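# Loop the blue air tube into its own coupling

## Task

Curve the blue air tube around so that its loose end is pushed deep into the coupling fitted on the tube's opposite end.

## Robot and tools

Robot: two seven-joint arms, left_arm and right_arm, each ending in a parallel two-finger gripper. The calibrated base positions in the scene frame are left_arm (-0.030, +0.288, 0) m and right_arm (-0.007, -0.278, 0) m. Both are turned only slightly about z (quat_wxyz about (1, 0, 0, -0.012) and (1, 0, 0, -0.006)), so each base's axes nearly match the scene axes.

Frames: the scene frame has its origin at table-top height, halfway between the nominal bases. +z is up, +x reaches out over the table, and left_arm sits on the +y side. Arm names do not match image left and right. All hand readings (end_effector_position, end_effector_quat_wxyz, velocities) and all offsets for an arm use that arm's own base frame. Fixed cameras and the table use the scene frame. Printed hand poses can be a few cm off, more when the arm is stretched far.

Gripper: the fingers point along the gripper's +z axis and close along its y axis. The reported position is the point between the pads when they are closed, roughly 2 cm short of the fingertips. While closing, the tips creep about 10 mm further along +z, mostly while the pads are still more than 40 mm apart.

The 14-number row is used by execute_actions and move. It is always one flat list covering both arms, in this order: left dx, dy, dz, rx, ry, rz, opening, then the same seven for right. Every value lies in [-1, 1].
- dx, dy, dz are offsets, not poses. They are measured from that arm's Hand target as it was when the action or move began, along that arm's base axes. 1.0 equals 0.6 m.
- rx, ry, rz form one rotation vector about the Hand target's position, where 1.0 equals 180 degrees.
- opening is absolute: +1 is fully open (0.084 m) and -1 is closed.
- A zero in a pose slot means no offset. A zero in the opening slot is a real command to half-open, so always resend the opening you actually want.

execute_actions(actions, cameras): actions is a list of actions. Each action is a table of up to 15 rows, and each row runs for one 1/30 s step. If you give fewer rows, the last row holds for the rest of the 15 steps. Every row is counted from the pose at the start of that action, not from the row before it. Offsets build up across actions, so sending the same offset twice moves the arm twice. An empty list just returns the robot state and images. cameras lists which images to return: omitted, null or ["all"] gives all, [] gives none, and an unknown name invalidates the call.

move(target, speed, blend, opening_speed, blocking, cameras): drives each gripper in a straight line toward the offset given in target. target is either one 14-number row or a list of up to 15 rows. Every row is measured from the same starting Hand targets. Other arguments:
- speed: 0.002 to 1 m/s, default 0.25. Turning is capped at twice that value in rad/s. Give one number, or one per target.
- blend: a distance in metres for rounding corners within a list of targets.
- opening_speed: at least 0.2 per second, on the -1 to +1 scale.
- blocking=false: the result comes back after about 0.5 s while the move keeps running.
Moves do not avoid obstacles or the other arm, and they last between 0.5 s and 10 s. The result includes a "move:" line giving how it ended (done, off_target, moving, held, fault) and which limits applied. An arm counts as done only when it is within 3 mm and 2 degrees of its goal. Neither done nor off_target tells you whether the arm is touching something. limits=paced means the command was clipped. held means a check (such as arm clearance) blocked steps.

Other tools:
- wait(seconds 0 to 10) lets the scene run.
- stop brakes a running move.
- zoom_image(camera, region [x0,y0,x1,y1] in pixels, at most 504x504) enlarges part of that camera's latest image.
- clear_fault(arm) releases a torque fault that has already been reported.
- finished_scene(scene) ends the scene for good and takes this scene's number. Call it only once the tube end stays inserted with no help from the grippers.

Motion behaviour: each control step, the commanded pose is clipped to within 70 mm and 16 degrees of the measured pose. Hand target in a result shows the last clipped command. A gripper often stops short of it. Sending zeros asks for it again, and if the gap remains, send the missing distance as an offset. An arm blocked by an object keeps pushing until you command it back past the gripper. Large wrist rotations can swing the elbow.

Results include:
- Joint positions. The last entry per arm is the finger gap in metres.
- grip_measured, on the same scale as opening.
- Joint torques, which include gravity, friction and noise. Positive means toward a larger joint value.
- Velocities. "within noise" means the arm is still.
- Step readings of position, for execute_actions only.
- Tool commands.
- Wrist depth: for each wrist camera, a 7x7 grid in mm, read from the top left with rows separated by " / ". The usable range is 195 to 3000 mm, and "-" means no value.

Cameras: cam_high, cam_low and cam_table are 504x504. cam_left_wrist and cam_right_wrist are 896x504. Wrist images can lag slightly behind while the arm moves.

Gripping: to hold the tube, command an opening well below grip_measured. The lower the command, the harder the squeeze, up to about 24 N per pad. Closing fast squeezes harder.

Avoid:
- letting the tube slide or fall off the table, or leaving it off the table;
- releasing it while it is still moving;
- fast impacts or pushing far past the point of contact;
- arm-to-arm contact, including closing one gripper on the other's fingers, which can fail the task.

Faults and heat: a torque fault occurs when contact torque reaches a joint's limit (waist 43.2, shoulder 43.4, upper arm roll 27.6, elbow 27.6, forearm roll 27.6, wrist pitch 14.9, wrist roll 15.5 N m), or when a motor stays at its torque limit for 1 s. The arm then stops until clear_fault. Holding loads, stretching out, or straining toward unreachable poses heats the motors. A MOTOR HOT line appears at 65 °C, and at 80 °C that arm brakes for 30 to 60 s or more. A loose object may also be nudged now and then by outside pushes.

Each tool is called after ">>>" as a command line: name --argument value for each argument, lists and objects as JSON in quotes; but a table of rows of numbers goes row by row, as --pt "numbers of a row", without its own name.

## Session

>>> execute_actions --actions '[]'

Scene clock: 0.00 s.
left_arm: end_effector_position=(+0.4704, +0.2331, +0.3619) grip_measured=+1.00 end_effector_quat_wxyz=(-0.065, -0.491, +0.835, -0.240) | right_arm: end_effector_position=(+0.1149, +0.3618, +0.2534) grip_measured=+1.00 end_effector_quat_wxyz=(+0.082, +0.954, -0.090, +0.273)
Joint positions: left_arm=[0.489 0.33 0.258 1.868 -0.537 1.771 2.773 0.084] | right_arm=[0.966 -0.22 0.572 0.932 -0.437 1.344 1.853 0.084]
Joint velocities: within noise
Joint torques (N m): no reading
Motor temperatures (°C): left_arm=[35 44 47 42 36 41 38] | right_arm=[40 46 40 44 39 41 38]
Wrist depth (mm): cam_left_wrist=[2258 798 724 671 610 570 532 / 2088 761 698 633 586 549 509 / 1955 1773 658 602 558 523 488 / 1867 1712 624 577 537 500 471 / 1783 1626 591 557 515 484 458 / 1672 1519 562 532 495 464 441 / 1603 1449 543 507 479 446 424] | cam_right_wrist=[541 557 574 592 616 636 656 / 499 514 530 545 561 581 599 / 467 477 491 502 515 536 551 / 436 445 455 468 475 493 508 / 410 416 428 438 448 459 471 / 386 394 402 411 420 429 441 / 365 374 381 387 395 404 413]
Hand target: left_arm +0.4705, +0.2331, +0.3619; -0.065, -0.491, +0.835, -0.240 | right_arm +0.1149, +0.3618, +0.2534; +0.082, +0.954, -0.090, +0.273
Tool commands: left_gripper/opening=+1.0 right_gripper/opening=+1.0
camera_calibration:
cam_left_wrist: T_world_to_cam=[[-0.858851, 0.405905, -0.312437, 0.44922], [0.499863, 0.797359, -0.338166, -0.23113], [0.111861, -0.446609, -0.887709, 0.501774], [0, 0, 0, 1]] pos_world=[0.445217, 0.22605, 0.507622]
cam_right_wrist: T_world_to_cam=[[-0.231993, -0.966718, 0.107871, 0.382725], [-0.83656, 0.141704, -0.529233, 0.241479], [0.496333, -0.213019, -0.841592, 0.365877], [0, 0, 0, 1]] pos_world=[0.109205, 0.413707, 0.394433]

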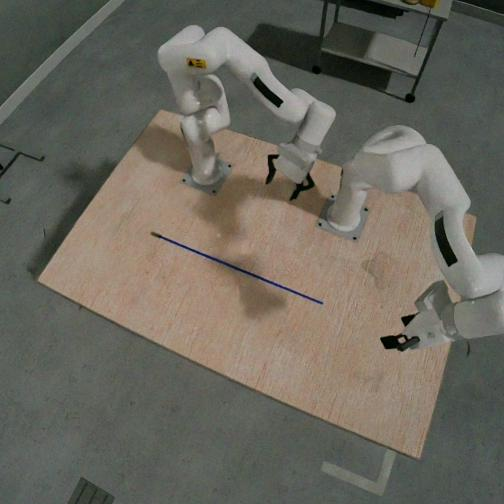

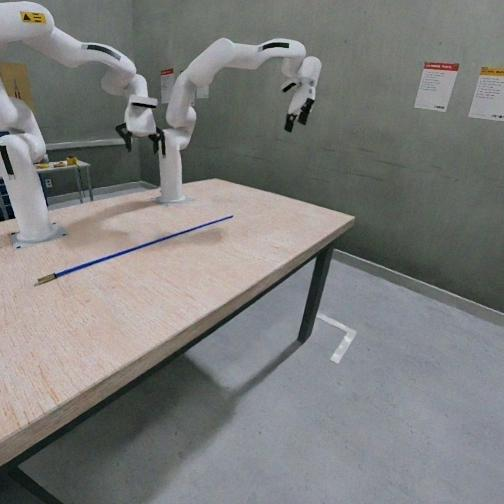

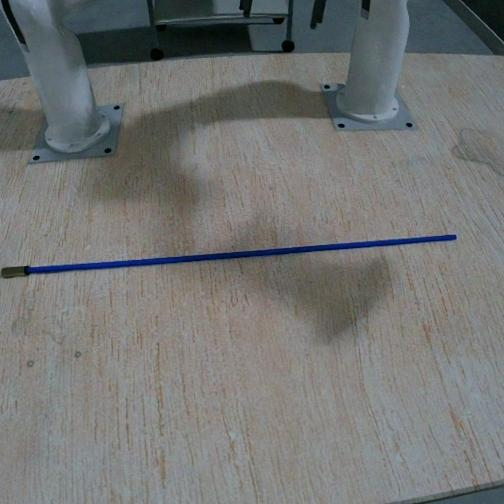

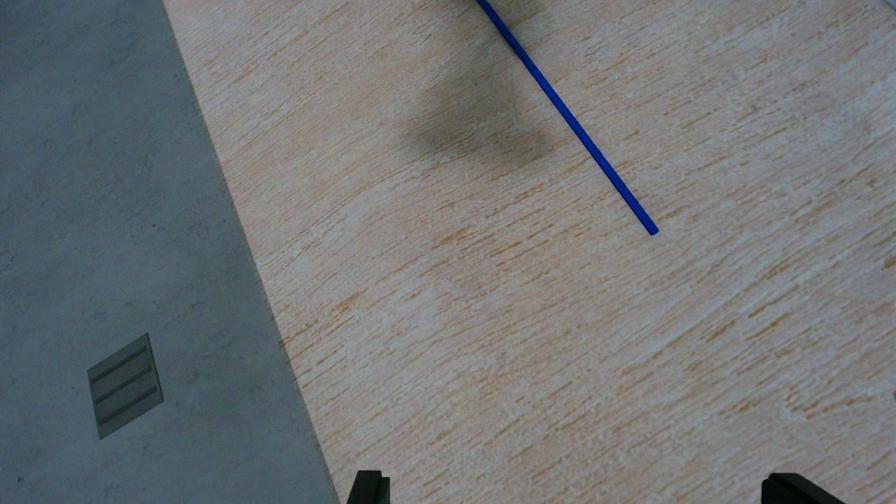

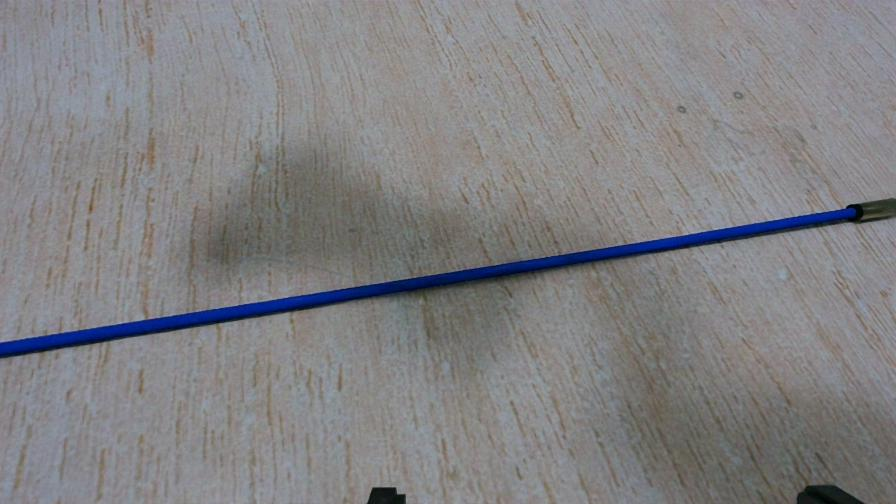

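>>> move --target '[0.1087,-0.7607,-0.3532,0.1393,0.0823,0.1657,0,0.6487,-0.1962,-0.1723,-0.1005,0.1841,0.546,0]' --speed 0.22

Scene clock: 59.13 s.
left_arm: end_effector_position=(+0.5219, -0.1328, +0.1922) grip_measured=-0.01 end_effector_quat_wxyz=(+0.014, +0.677, -0.734, +0.051) | right_arm: end_effector_position=(+0.4476, +0.2611, +0.1650) grip_measured=-0.01 end_effector_quat_wxyz=(+0.014, +0.785, +0.617, +0.046)
Joint positions: left_arm=[-0.116 0.205 -0.111 1.246 -0.07 0.975 1.466 0.044] | right_arm=[0.775 0.159 -0.251 1.091 0.033 0.843 -0.825 0.044]
Joint velocities: within noise
Joint torques (N m): left_arm=[7.55 -35.59 1.79 19.23 -3.55 -0.18 1.48] | right_arm=[-9.4 -11.94 0.71 16.96 2.57 -0.81 -0.77]
Motor temperatures (°C): left_arm=[35 46 47 52 36 41 38] | right_arm=[40 47 40 54 39 41 39]
Wrist depth (mm): cam_left_wrist=[1138 343 341 338 334 333 330 / 1140 340 337 335 332 330 327 / 1122 335 334 331 328 328 324 / 1106 333 331 328 327 324 322 / 1105 331 329 326 324 321 318 / 1082 326 325 322 321 319 316 / 1091 325 322 320 318 316 314] | cam_right_wrist=[286 291 296 301 305 309 315 / 285 290 294 299 303 308 313 / 284 288 293 298 302 307 312 / 283 286 291 296 300 305 310 / 281 284 290 295 299 304 308 / 280 283 288 293 298 302 307 / 279 282 287 292 296 301 305]
Hand target: left_arm +0.5219, -0.1328, +0.1922; +0.014, +0.677, -0.734, +0.051 (not the last commanded pose) | right_arm +0.4477, +0.2611, +0.1650; +0.014, +0.785, +0.617, +0.046 (not the last commanded pose)
Off the commanded pose: left_arm 0.101 m, 9 deg | right_arm 0.061 m, 15 deg.
move: held (left_arm; a check stopped the path), off_target (right_arm; braked when a check withheld steps of left_arm); limits=held
pose unreachable (left arm): on one or more control steps of this call, first in action 0 (counted from 0), this arm could not follow its commanded pose, so it was not sent that pose on those steps. It may still have moved: this result reports where it is.
cause: moving toward the commanded pose would bring a part of the arm too close to another arm (a part of this arm just beyond joint 7 (wrist roll) and a part of the right arm just beyond its joint 7 (wrist roll), along the way the arms are being sent, or toward where that arm still pushes).
camera_calibration:
cam_left_wrist: T_world_to_cam=[[-0.997001, 0.0707716, -0.0313005, 0.562421], [0.0730494, 0.994204, -0.0788759, 0.176536], [0.0255369, -0.0809259, -0.996393, 0.29647], [0, 0, 0, 1]] pos_world=[0.540267, -0.191325, 0.326929]
cam_right_wrist: T_world_to_cam=[[0.964545, -0.249428, 0.0862515, -0.347232], [-0.246203, -0.968109, -0.046367, 0.433235], [0.095066, 0.0234877, -0.995194, 0.248089], [0, 0, 0, 1]] pos_world=[0.417999, 0.326982, 0.296933]

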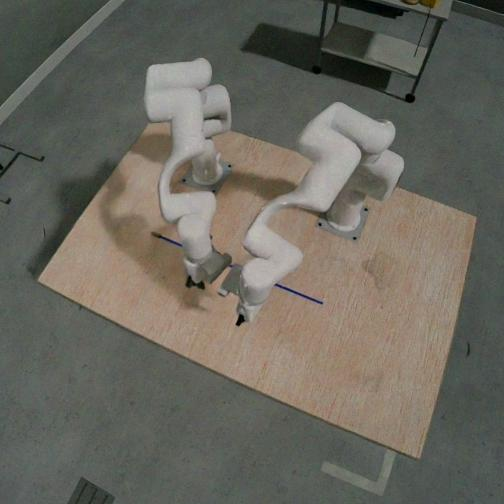

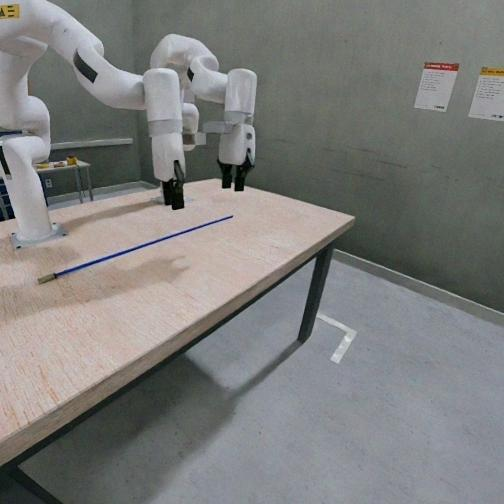

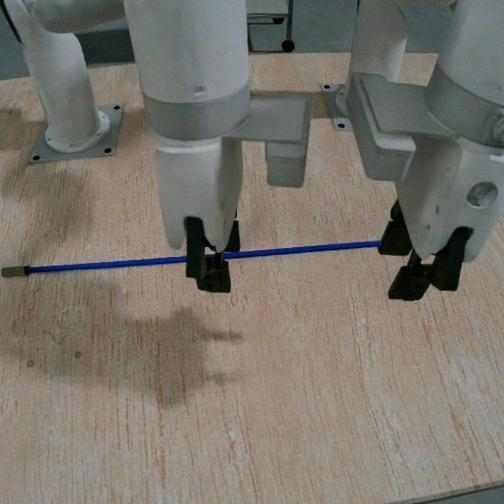

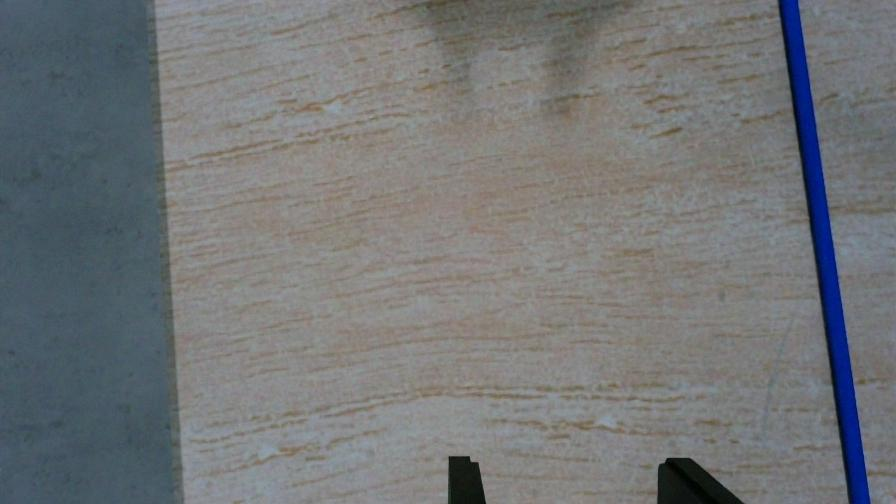

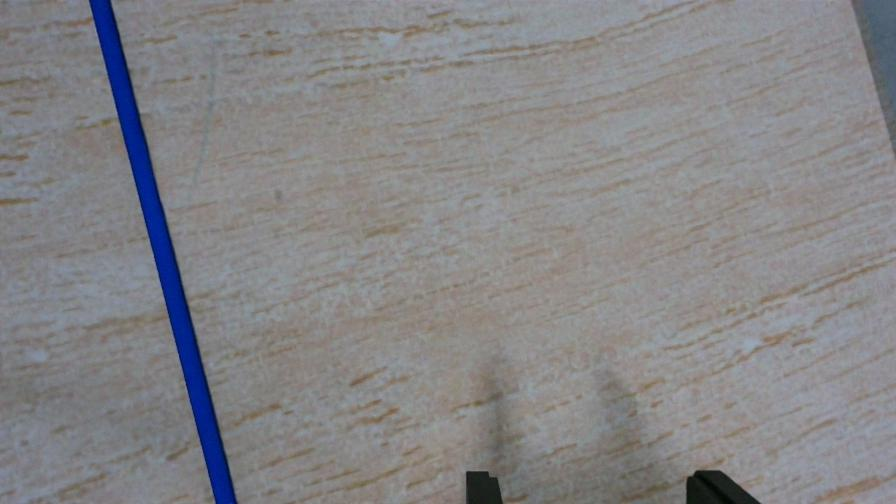

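>>> move --pt "0 0.1 0 0.03 0.016 0.034 0 -0.198 -0.507 0 -0.0111 0.0285 0.076 0" --pt "0 0.1 0 0.03 0.016 -0.466 0 -0.198 -0.507 0 -0.0111 0.0285 0.076 0" --pt "0 0.1 0 0.03 0.016 -0.93 0 -0.198 -0.507 0 -0.0111 0.0285 0.076 0" --speed 0.25

Scene clock: 78.10 s.
left_arm: end_effector_position=(+0.5219, -0.0727, +0.1922) grip_measured=-0.01 end_effector_quat_wxyz=(-0.043, +0.655, +0.754, +0.044) | right_arm: end_effector_position=(+0.3288, -0.0431, +0.1650) grip_measured=-0.01 end_effector_quat_wxyz=(-0.006, +0.707, +0.707, +0.001)
Joint positions: left_arm=[0.138 0.252 -0.358 1.316 0.228 1.123 4.257 0.044] | right_arm=[0.438 -0.462 -0.551 0.549 -0.274 0.975 -1.478 0.044]
Joint velocities: within noise
Joint torques (N m): left_arm=[7.15 -35.34 -4.13 19.07 -3.24 -2.9 1.53] | right_arm=[-8.59 -10.02 2.1 12.64 -1.57 -0.97 -0.6]
Motor temperatures (°C): left_arm=[35 47 47 52 37 41 38] | right_arm=[40 47 40 54 39 41 39]
Wrist depth (mm): cam_left_wrist=[339 340 342 343 346 348 350 / 335 336 339 339 341 343 346 / 330 331 333 334 336 337 1118 / 325 327 329 329 332 333 1108 / 322 322 325 326 328 329 1082 / 318 318 321 321 323 325 1076 / 314 314 317 318 319 321 1057] | cam_right_wrist=[297 297 296 296 295 295 294 / 297 297 296 296 295 294 294 / 297 297 296 295 295 294 293 / 297 297 296 295 295 294 294 / 296 296 295 295 295 294 293 / 297 296 295 295 294 294 293 / 297 296 295 295 294 293 293]
Hand target: left_arm +0.5219, -0.0728, +0.1922; -0.043, +0.655, +0.754, +0.043 | right_arm +0.3289, -0.0431, +0.1650; -0.006, +0.707, +0.707, +0.001
Off the commanded pose: left_arm 0.000 m, 0 deg | right_arm 0.000 m, 0 deg.
move: done
camera_calibration:
cam_left_wrist: T_world_to_cam=[[0.988602, 0.146601, 0.0342559, -0.485126], [0.149532, -0.982575, -0.110389, -0.0608498], [0.0174759, 0.114253, -0.993298, 0.319149], [0, 0, 0, 1]] pos_world=[0.483119, -0.0251335, 0.326911]
cam_right_wrist: T_world_to_cam=[[0.999925, -0.0120252, 0.00227461, -0.296112], [-0.0120247, -0.999928, -0.000215955, 0.0234511], [0.00227704, 0.000188588, -0.999997, 0.296888], [0, 0, 0, 1]] pos_world=[0.295696, 0.0198326, 0.297566]

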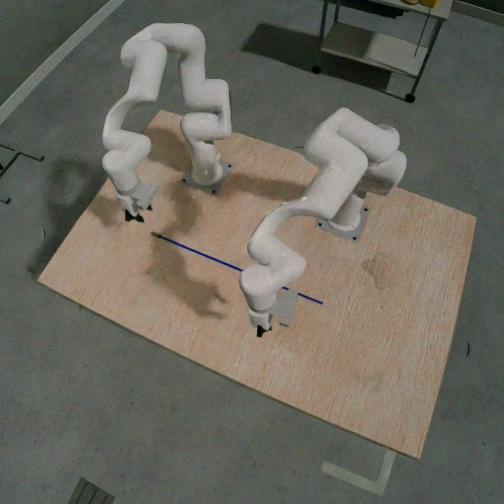

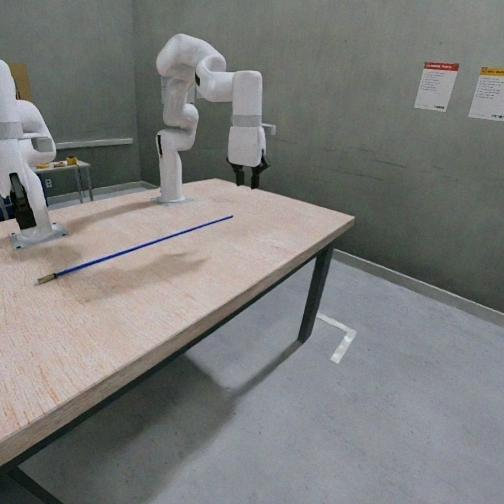

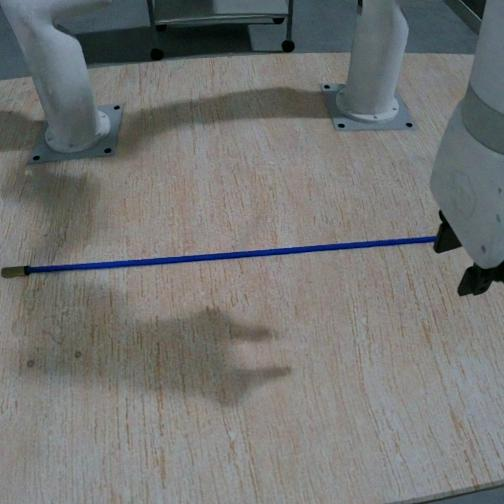

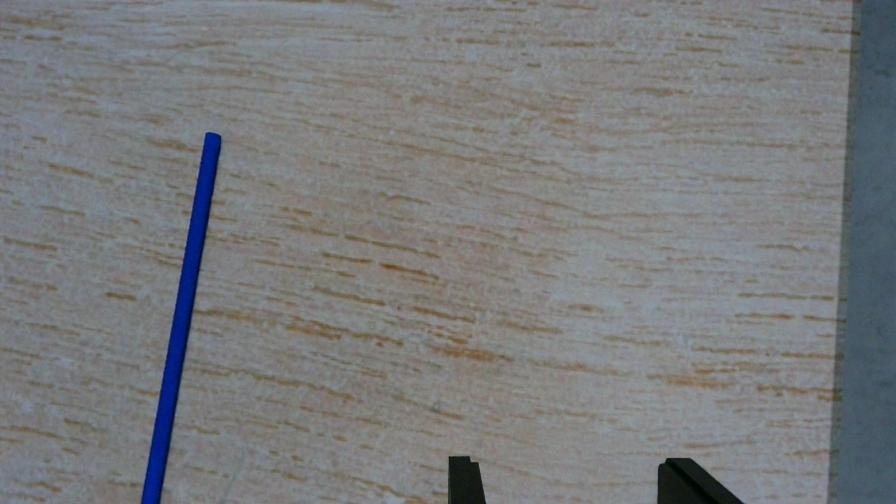

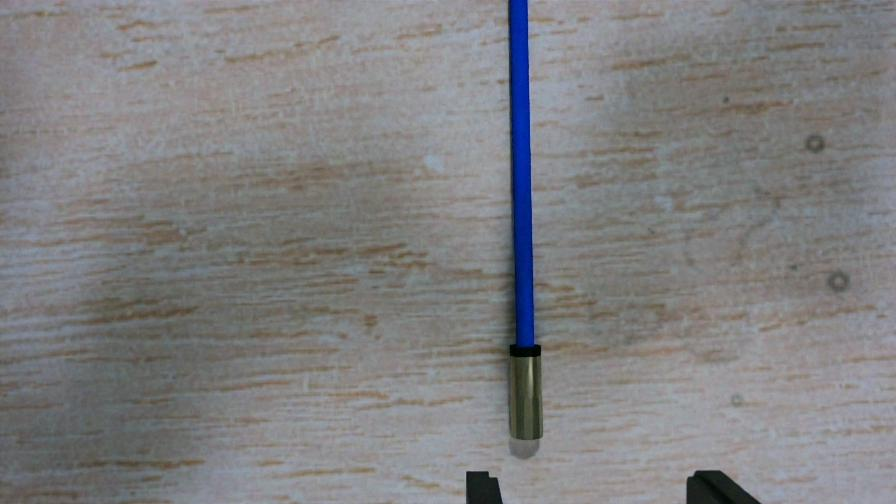

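>>> move --target '[-0.1,0.05,-0.05,-0.0392,-0.0023,0,0,0.0027,-0.0065,-0.108,0,0,0.002,0]' --speed 0.25 --cameras '[]'

Scene clock: 97.70 s.
left_arm: end_effector_position=(+0.4619, -0.0428, +0.1622) grip_measured=-0.01 end_effector_quat_wxyz=(+0.000, +0.656, +0.755, -0.001) | right_arm: end_effector_position=(+0.3304, -0.0470, +0.1002) grip_measured=-0.01 end_effector_quat_wxyz=(-0.006, +0.705, +0.709, +0.001)
Joint positions: left_arm=[0.243 0.054 -0.339 0.979 0.021 0.929 4.464 0.044] | right_arm=[0.463 -0.3 -0.631 0.461 -0.251 0.728 -1.533 0.044]
Joint velocities: within noise
Joint torques (N m): left_arm=[7.44 -29.03 1.96 18.13 -3.34 -2.96 1.58] | right_arm=[8.45 -1.03 0.49 15.14 2.45 -2.31 -0.88]
Motor temperatures (°C): left_arm=[35 47 47 51 37 42 38] | right_arm=[40 47 40 54 39 41 39]
Wrist depth (mm): cam_left_wrist=[288 289 290 290 291 291 292 / 288 290 289 291 292 291 292 / 288 290 290 291 291 292 293 / 289 290 290 291 292 293 294 / 289 290 292 292 292 293 294 / 290 290 291 291 293 293 294 / 290 291 291 293 293 294 294] | cam_right_wrist=[232 232 232 231 230 230 230 / 232 232 231 231 230 230 230 / 232 232 231 231 230 230 229 / 232 232 231 231 230 230 229 / 232 231 231 230 230 230 229 / 232 231 231 231 230 230 229 / 232 231 231 230 230 230 229]
Hand target: left_arm +0.4619, -0.0428, +0.1622; +0.000, +0.656, +0.755, -0.001 | right_arm +0.3305, -0.0470, +0.1002; -0.006, +0.705, +0.709, +0.001
Off the commanded pose: left_arm 0.000 m, 0 deg | right_arm 0.000 m, 0 deg.
move: done
No camera images: "cameras" was empty.

>>> move --target '[-0.178,0.0505,-0.087,0,0,0.9594,0,0,0,0,0,0,0,-0.3]' --speed 0.3

Scene clock: 107.10 s.
left_arm: end_effector_position=(+0.3551, -0.0125, +0.1100) grip_measured=-0.01 end_effector_quat_wxyz=(-0.001, +0.712, -0.703, +0.000) | right_arm: end_effector_position=(+0.3305, -0.0470, +0.1002) grip_measured=-0.32 end_effector_quat_wxyz=(-0.006, +0.705, +0.709, +0.001)
Joint positions: left_arm=[0.385 -0.221 -0.427 0.531 -0.134 0.737 1.624 0.044] | right_arm=[0.463 -0.3 -0.631 0.461 -0.251 0.728 -1.533 0.03]
Joint velocities: within noise
Joint torques (N m): left_arm=[7.38 -19.25 -0.88 16.43 3.47 -2.81 -1.12] | right_arm=[8.45 -1.33 0.61 14.84 2.54 -1.5 -0.75]
Motor temperatures (°C): left_arm=[35 47 47 50 37 43 39] | right_arm=[40 46 40 55 39 42 39]
Wrist depth (mm): cam_left_wrist=[234 236 236 237 238 239 240 / 235 236 237 237 239 240 241 / 235 236 237 238 239 240 241 / 236 237 238 239 239 241 241 / 236 237 238 239 240 241 242 / 236 237 238 239 241 241 242 / 237 238 239 239 241 242 243] | cam_right_wrist=[232 232 231 231 230 230 229 / 232 232 231 231 230 230 229 / 232 232 231 231 230 230 229 / 232 231 231 231 230 230 229 / 232 231 231 231 230 230 229 / 232 231 231 230 230 229 229 / 232 231 231 230 230 229 229]
Hand target: left_arm +0.3551, -0.0125, +0.1100; -0.001, +0.712, -0.703, +0.000 | right_arm +0.3305, -0.0470, +0.1002; -0.006, +0.705, +0.709, +0.001
Off the commanded pose: left_arm 0.000 m, 0 deg | right_arm 0.000 m, 0 deg.
move: done
camera_calibration:
cam_left_wrist: T_world_to_cam=[[-0.999467, -0.0230915, 0.0230701, 0.378783], [-0.0228146, 0.999665, 0.0121933, 0.0867362], [-0.023344, 0.0116604, -0.999659, 0.247456], [0, 0, 0, 1]] pos_world=[0.386336, -0.0808459, 0.237575]
cam_right_wrist: T_world_to_cam=[[0.999981, -0.00572587, 0.00229002, -0.297349], [-0.0057253, -0.999984, -0.000253892, 0.0174831], [0.00229144, 0.000240776, -0.999997, 0.232081], [0, 0, 0, 1]] pos_world=[0.296912, 0.0157244, 0.232766]

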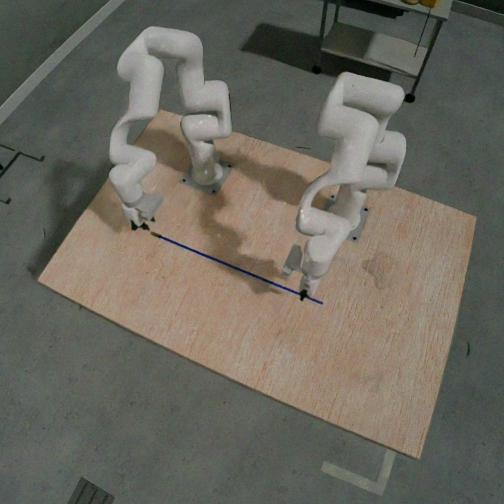

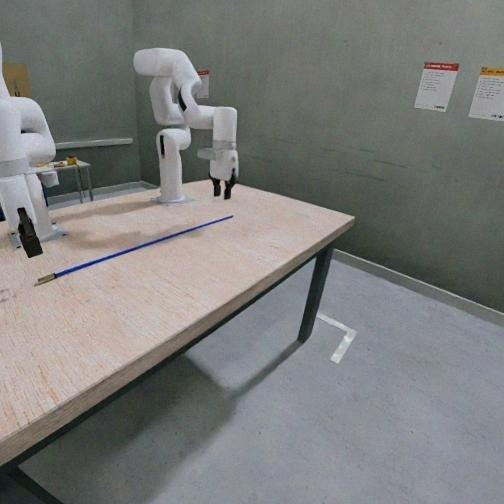

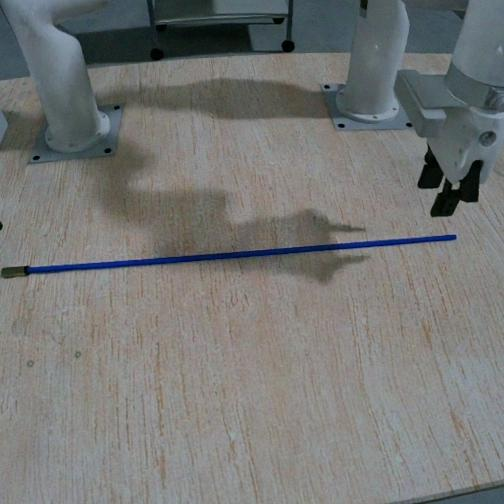

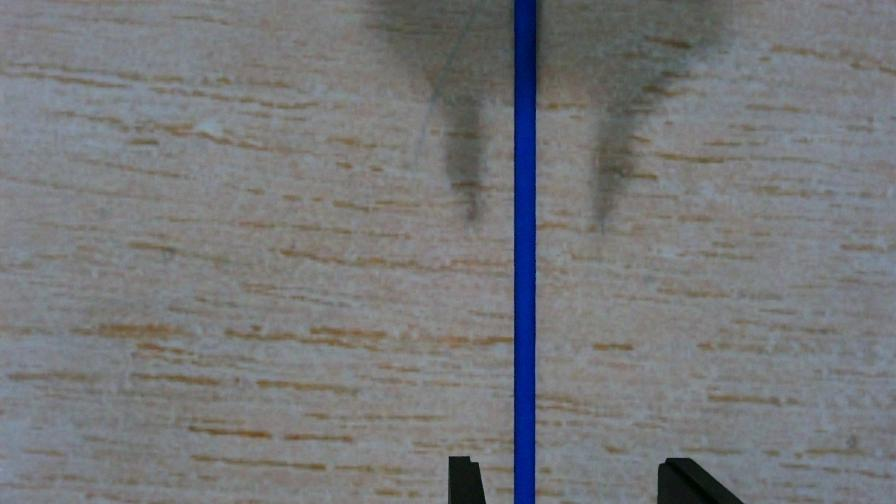

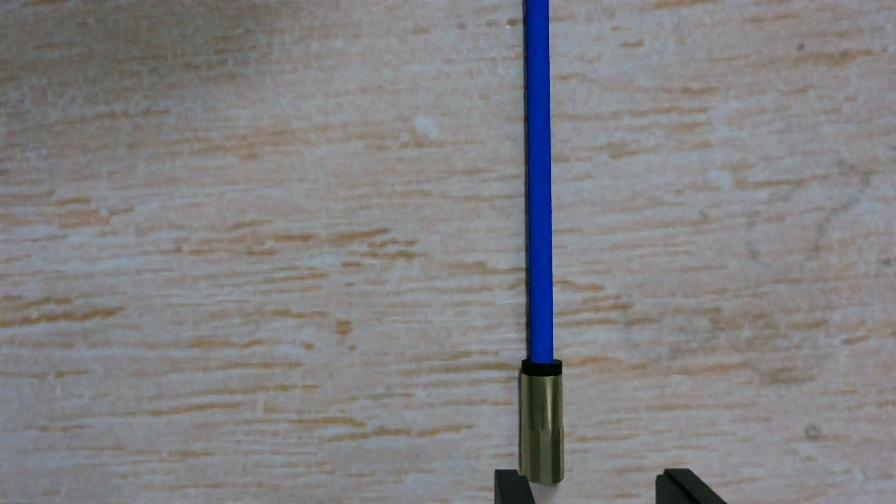

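>>> move --target '[0,0,-0.1453,0,0,0,0,0,-0.0025,-0.1303,0,0,0,-0.3]' --speed 0.1 --cameras '[]'

>>> move --target '[0,0,0,0,0,0,-1,0,0,0,0,0,0,-1]' --opening_speed 0.7

Scene clock: 115.10 s.
left_arm: end_effector_position=(+0.3551, -0.0124, +0.0229) grip_measured=-0.01 end_effector_quat_wxyz=(-0.001, +0.712, -0.703, +0.000) | right_arm: end_effector_position=(+0.3305, -0.0485, +0.0220) grip_measured=-0.32 end_effector_quat_wxyz=(-0.006, +0.705, +0.709, +0.001)
Joint positions: left_arm=[0.416 0.066 -0.439 0.476 0.073 0.416 1.469 0.044] | right_arm=[0.545 0.012 -0.689 0.409 0.043 0.407 -1.76 0.03]
Joint velocities: within noise
Joint torques (N m): left_arm=[-6.48 -13.65 1.83 19.68 3.54 -2.88 -1.3] | right_arm=[8.55 -3.5 1.47 12.84 2.43 -1.82 -0.76]
Motor temperatures (°C): left_arm=[35 46 47 50 37 43 39] | right_arm=[40 46 40 55 39 42 39]
Wrist depth (mm): cam_left_wrist=[- - - - - - - / - - - - - - - / - - - - - - - / - - - - - - - / - - - - - - - / - - - - - - - / - - - - - - -] | cam_right_wrist=[- - - - - - - / - - - - - - - / - - - - - - - / - - - - - - - / - - - - - - - / - - - - - - - / - - - - - - -]
Hand target: left_arm +0.3551, -0.0125, +0.0229; -0.001, +0.712, -0.703, +0.000 | right_arm +0.3305, -0.0485, +0.0220; -0.006, +0.705, +0.709, +0.001
Off the commanded pose: left_arm 0.000 m, 0 deg | right_arm 0.000 m, 0 deg.
move: done
No camera images: "cameras" was empty.

Scene clock: 116.73 s.
left_arm: end_effector_position=(+0.3551, -0.0125, +0.0229) grip_measured=-0.83 end_effector_quat_wxyz=(-0.001, +0.712, -0.703, +0.000) | right_arm: end_effector_position=(+0.3305, -0.0485, +0.0220) grip_measured=-0.69 end_effector_quat_wxyz=(-0.006, +0.705, +0.709, +0.001)
Joint positions: left_arm=[0.416 0.067 -0.439 0.476 0.073 0.416 1.469 0.007] | right_arm=[0.545 0.013 -0.689 0.409 0.043 0.407 -1.761 0.014]
Joint velocities: within noise
Joint torques (N m): left_arm=[-6.38 -13.93 1.78 19.53 3.55 -2.65 -1.11] | right_arm=[7.27 -3.7 0.78 12.52 2.5 -0.48 -0.67]
Motor temperatures (°C): left_arm=[35 46 47 50 37 43 39] | right_arm=[40 46 40 54 39 42 39]
Wrist depth (mm): cam_left_wrist=[- - - - - - - / - - - - - - - / - - - - - - - / - - - - - - - / - - - - - - - / - - - - - - - / - - - - - - -] | cam_right_wrist=[- - - - - - - / - - - - - - - / - - - - - - - / - - - - - - - / - - - - - - - / - - - - - - - / - - - - - - -]
Hand target: left_arm +0.3551, -0.0125, +0.0229; -0.001, +0.712, -0.703, +0.000 | right_arm +0.3305, -0.0485, +0.0220; -0.006, +0.705, +0.709, +0.001
Off the commanded pose: left_arm 0.000 m, 0 deg | right_arm 0.000 m, 0 deg.
move: done
camera_calibration:
cam_left_wrist: T_world_to_cam=[[-0.999465, -0.0231914, 0.0230688, 0.380786], [-0.0229146, 0.999663, 0.0121948, 0.0878378], [-0.0233438, 0.0116597, -0.99966, 0.160285], [0, 0, 0, 1]] pos_world=[0.386337, -0.0808461, 0.150375]
cam_right_wrist: T_world_to_cam=[[0.999981, -0.00572587, 0.00229002, -0.297179], [-0.0057253, -0.999984, -0.000253892, 0.0159633], [0.00229144, 0.000240776, -0.999997, 0.153882], [0, 0, 0, 1]] pos_world=[0.296912, 0.0142244, 0.154566]

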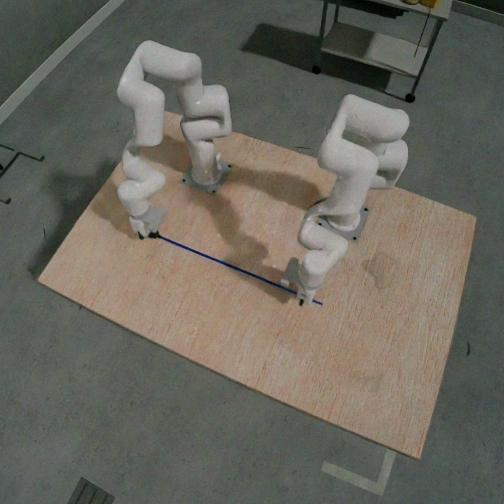

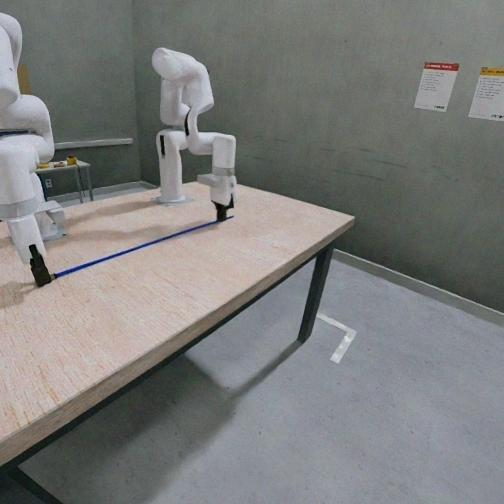

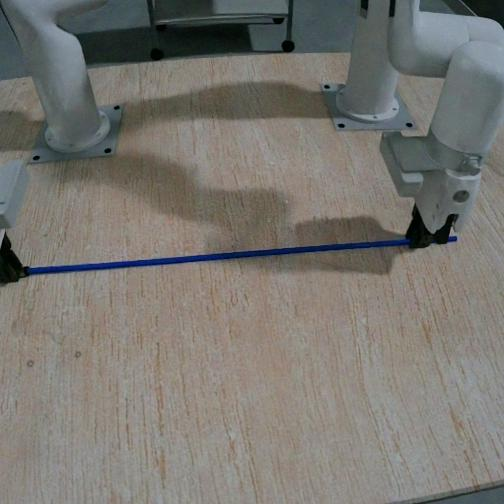

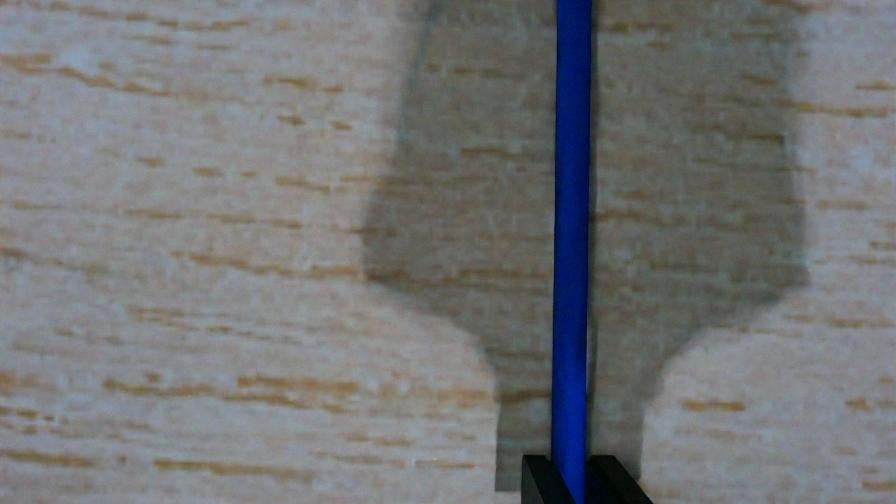

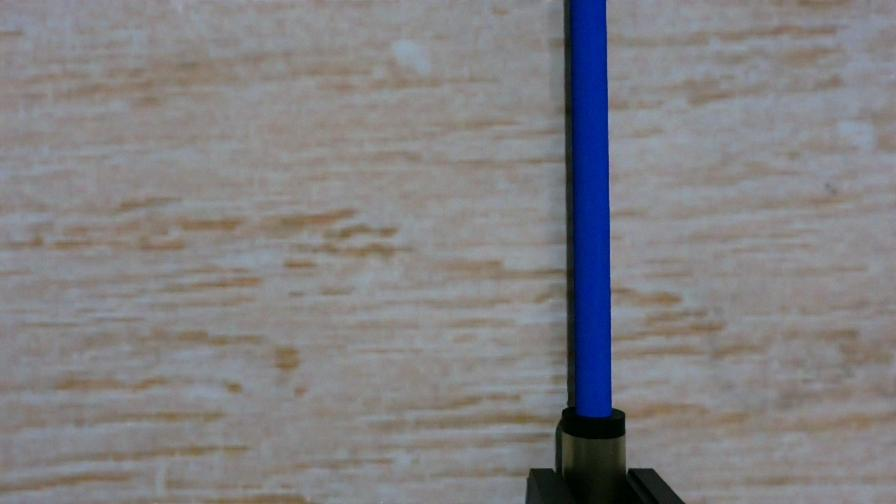

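>>> zoom_image --camera "cam_table" --region '[394, 190, 474, 260]'

>>> zoom_image --camera "cam_low" --region '[194, 190, 254, 240]'

Scaled by 6.300 from the camera's 504x504 image, which has a finer 720x720 frame.

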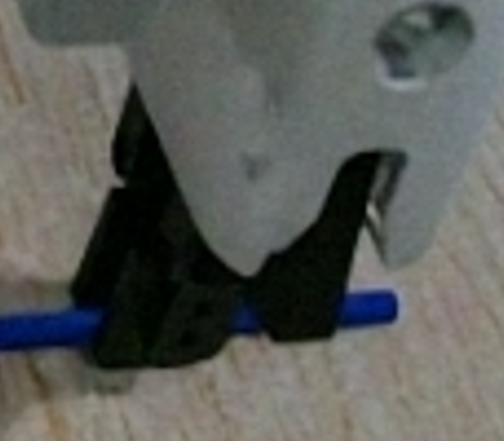

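Scaled by 8.400 from the camera's 504x504 image, which has a finer 720x720 frame.

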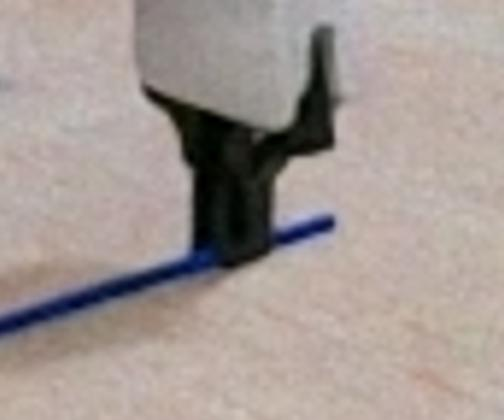

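>>> move --target '[0,0,0.005,0.011,0,0,-1,0,0,0.005,-0.011,0,0,-1]' --speed 0.05 --cameras '[]'

>>> move --pt "0.0293 -0.0013 0 0 0 -0.1 -1 0.0292 0.013 0 0 0 0.1 -1" --pt "0.0592 -0.017 0 0 0 -0.2 -1 0.0582 0.0402 0 0 0 0.2 -1" --pt "0.0892 -0.0453 0 0 0 -0.3 -1 0.087 0.0802 0 0 0 0.3 -1" --pt "0.1195 -0.0843 0 0 0 -0.4 -1 0.1158 0.131 0 0 0 0.4 -1" --pt "0.15 -0.1312 0 0 0 -0.5 -1 0.1445 0.1895 0 0 0 0.5 -1" --speed 0.1 --blend 0.008 --cameras '["cam_high","cam_low","cam_table"]'

Scene clock: 137.97 s.
left_arm: end_effector_position=(+0.3551, -0.0125, +0.0259) grip_measured=-0.83 end_effector_quat_wxyz=(-0.013, +0.712, -0.702, -0.012) | right_arm: end_effector_position=(+0.3305, -0.0485, +0.0250) grip_measured=-0.69 end_effector_quat_wxyz=(+0.006, +0.705, +0.709, -0.011)
Joint positions: left_arm=[0.4 0.056 -0.435 0.479 0.142 0.433 1.396 0.007] | right_arm=[0.548 -0.004 -0.689 0.406 -0.069 0.412 -1.655 0.014]
Joint velocities: within noise
Joint torques (N m): left_arm=[-5.09 -23.72 3.02 19.78 3.57 0.08 -1.16] | right_arm=[6.98 -14.11 0.57 6.97 -2 -0.64 0.82]
Motor temperatures (°C): left_arm=[35 45 47 50 37 43 39] | right_arm=[40 46 40 53 39 41 39]
Wrist depth (mm): cam_left_wrist=[- - - - - - - / - - - - - - - / - - - - - - - / - - - - - - - / - - - - - - - / - - - - - - - / - - - - - - -] | cam_right_wrist=[- - - - - - - / - - - - - - - / - - - - - - - / - - - - - - - / - - - - - - - / - - - - - - - / - - - - - - -]
Hand target: left_arm +0.3551, -0.0125, +0.0259; -0.013, +0.712, -0.702, -0.012 | right_arm +0.3305, -0.0485, +0.0250; +0.007, +0.705, +0.709, -0.011
Off the commanded pose: left_arm 0.000 m, 0 deg | right_arm 0.000 m, 0 deg.
move: done
No camera images: "cameras" was empty.

Scene clock: 146.30 s.
left_arm: end_effector_position=(+0.4451, -0.0912, +0.0259) grip_measured=-0.83 end_effector_quat_wxyz=(+0.018, -0.006, +1.000, +0.000) | right_arm: end_effector_position=(+0.4172, +0.0652, +0.0250) grip_measured=-0.69 end_effector_quat_wxyz=(+0.012, -0.003, +1.000, -0.003)
Joint positions: left_arm=[0.426 0.351 -0.605 0.818 0.41 0.526 2.626 0.007] | right_arm=[0.53 0.228 -0.355 0.696 0.153 0.464 -3.099 0.014]
Joint velocities: within noise
Joint torques (N m): left_arm=[-5.09 -20.02 -5.62 20.98 3.65 -0.11 1.58] | right_arm=[-9.51 -9.81 -0.1 13.62 2.34 -0.53 -0.77]
Motor temperatures (°C): left_arm=[35 45 47 51 37 43 39] | right_arm=[40 46 40 53 39 41 39]
Wrist depth (mm): cam_left_wrist=[- - - - - - - / - - - - - - - / - - - - - - - / - - - - - - - / - - - - - - - / - - - - - - - / - - - - - - -] | cam_right_wrist=[- - - - - - - / - - - - - - - / - - - - - - - / - - - - - - - / - - - - - - - / - - - - - - - / - - - - - - -]
Hand target: left_arm +0.4451, -0.0912, +0.0259; +0.018, -0.006, +1.000, +0.000 | right_arm +0.4172, +0.0652, +0.0250; +0.012, -0.003, +1.000, -0.003
Off the commanded pose: left_arm 0.000 m, 0 deg | right_arm 0.000 m, 0 deg.
move: done
Images, in order (width x height): cam_high 504x504, cam_low 504x504, cam_table 504x504.

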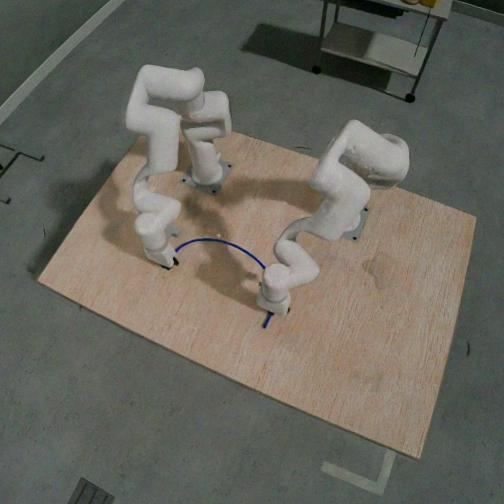

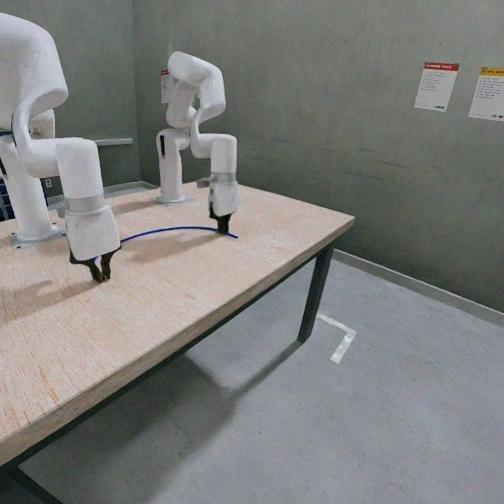

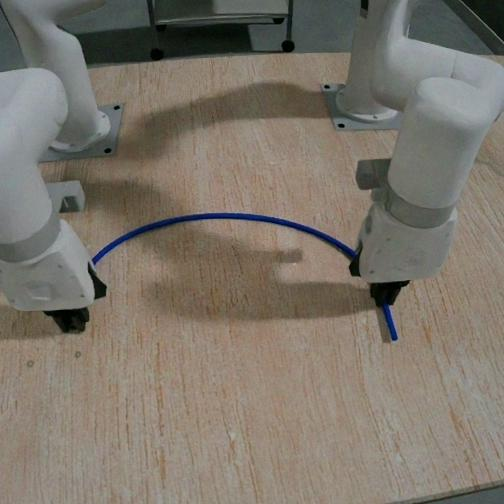

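>>> move --pt "0.0307 -0.051 0 0 0 -0.1 -1 0.0287 0.0627 0 0 0 0.1 -1" --pt "0.0612 -0.1026 0 0 0 -0.2 -1 0.0572 0.126 0 0 0 0.2 -1" --pt "0.0918 -0.1515 0 0 0 -0.3 -1 0.0858 0.1865 0 0 0 0.3 -1" --pt "0.1222 -0.1941 0 0 0 -0.4 -1 0.1145 0.2407 0 0 0 0.4 -1" --pt "0.1523 -0.2276 0 0 0 -0.5 -1 0.1433 0.2858 0 0 0 0.5 -1" --speed 0.1 --blend 0.008 --cameras '["cam_high","cam_low","cam_table"]'

Scene clock: 158.57 s.
left_arm: end_effector_position=(+0.5365, -0.2277, +0.0259) grip_measured=-0.83 end_effector_quat_wxyz=(+0.012, +0.702, +0.712, -0.013) | right_arm: end_effector_position=(+0.5031, +0.2367, +0.0250) grip_measured=-0.69 end_effector_quat_wxyz=(-0.011, +0.709, -0.705, -0.007)
Joint positions: left_arm=[0.28 0.827 -0.807 1.411 0.704 0.888 3.88 0.007] | right_arm=[0.414 0.55 0.022 1.242 0.014 0.677 -4.297 0.014]
Joint velocities: within noise
Joint torques (N m): left_arm=[-6.04 -30.41 -12.02 21.18 3.92 -0.02 1.66] | right_arm=[-9.7 -17.7 1.27 15.5 -2.06 -0.59 -0.76]
Motor temperatures (°C): left_arm=[35 45 49 51 37 42 39] | right_arm=[40 46 40 54 39 41 39]
Wrist depth (mm): cam_left_wrist=[- - - - - - - / - - - - - - - / - - - - - - - / - - - - - - - / - - - - - - - / - - - - - - - / - - - - - - -] | cam_right_wrist=[- - - - - - - / - - - - - - - / - - - - - - - / - - - - - - - / - - - - - - - / - - - - - - - / - - - - - - -]
Hand target: left_arm +0.5365, -0.2277, +0.0259; +0.012, +0.702, +0.712, -0.013 | right_arm +0.5032, +0.2367, +0.0250; -0.011, +0.709, -0.705, -0.007
Off the commanded pose: left_arm 0.000 m, 0 deg | right_arm 0.000 m, 0 deg.
move: done
Images, in order (width x height): cam_high 504x504, cam_low 504x504, cam_table 504x504.

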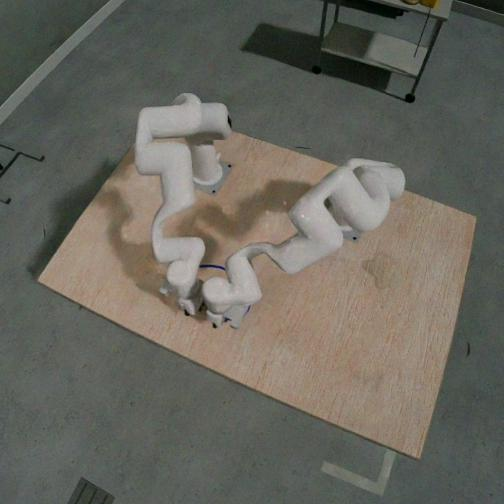

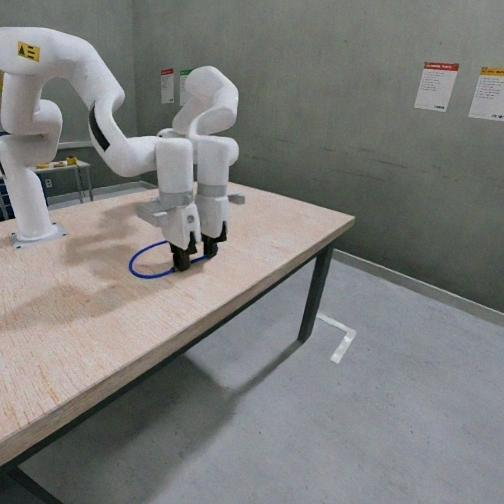

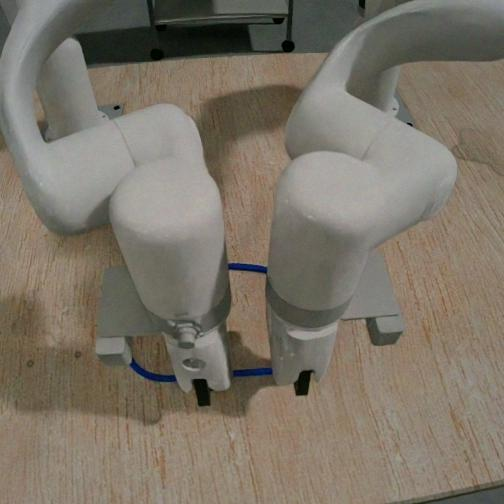

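Excellent: flat loop, good elbows.

>>> zoom_image --camera "cam_low" --region '[124, 224, 234, 294]'

>>> zoom_image --camera "cam_low" --region '[164, 234, 224, 284]'

>>> zoom_image --camera "cam_table" --region '[194, 344, 294, 414]'

Scaled by 4.582 from the camera's 504x504 image, which has a finer 720x720 frame.

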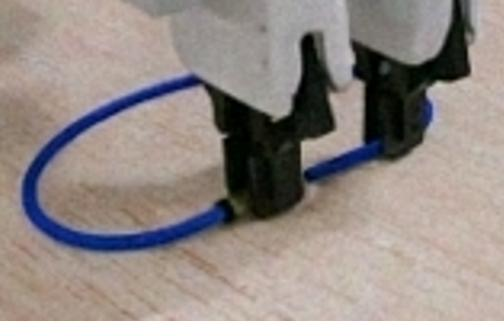

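Scaled by 8.400 from the camera's 504x504 image, which has a finer 720x720 frame.

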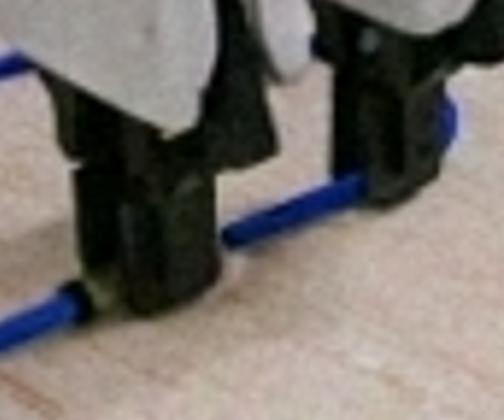

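Scaled by 5.040 from the camera's 504x504 image, which has a finer 720x720 frame.

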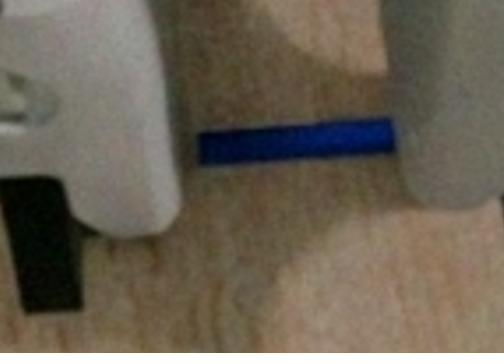

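>>> zoom_image --camera "cam_high" --region '[164, 244, 264, 344]'

Scaled by 5.040 from the camera's 504x504 image, which has a finer 720x720 frame.

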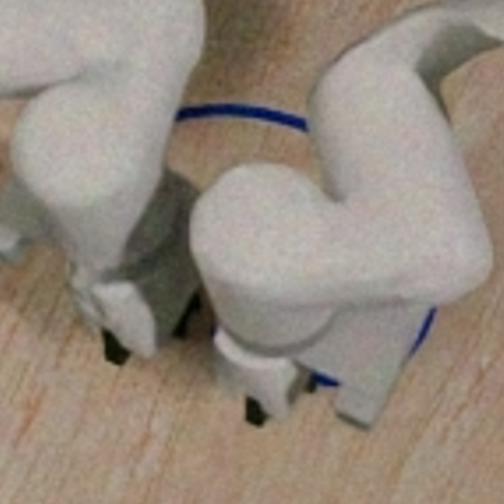

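>>> zoom_image --camera "cam_low" --region '[166, 246, 206, 286]'

>>> zoom_image --camera "cam_table" --region '[124, 344, 204, 414]'

Scaled by 12.600 from the camera's 504x504 image, which has a finer 720x720 frame.

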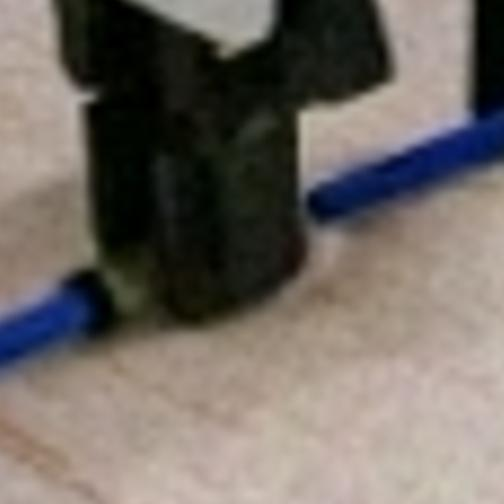

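Scaled by 6.300 from the camera's 504x504 image, which has a finer 720x720 frame.

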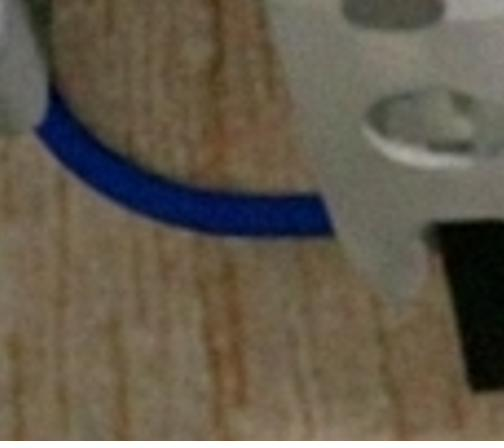

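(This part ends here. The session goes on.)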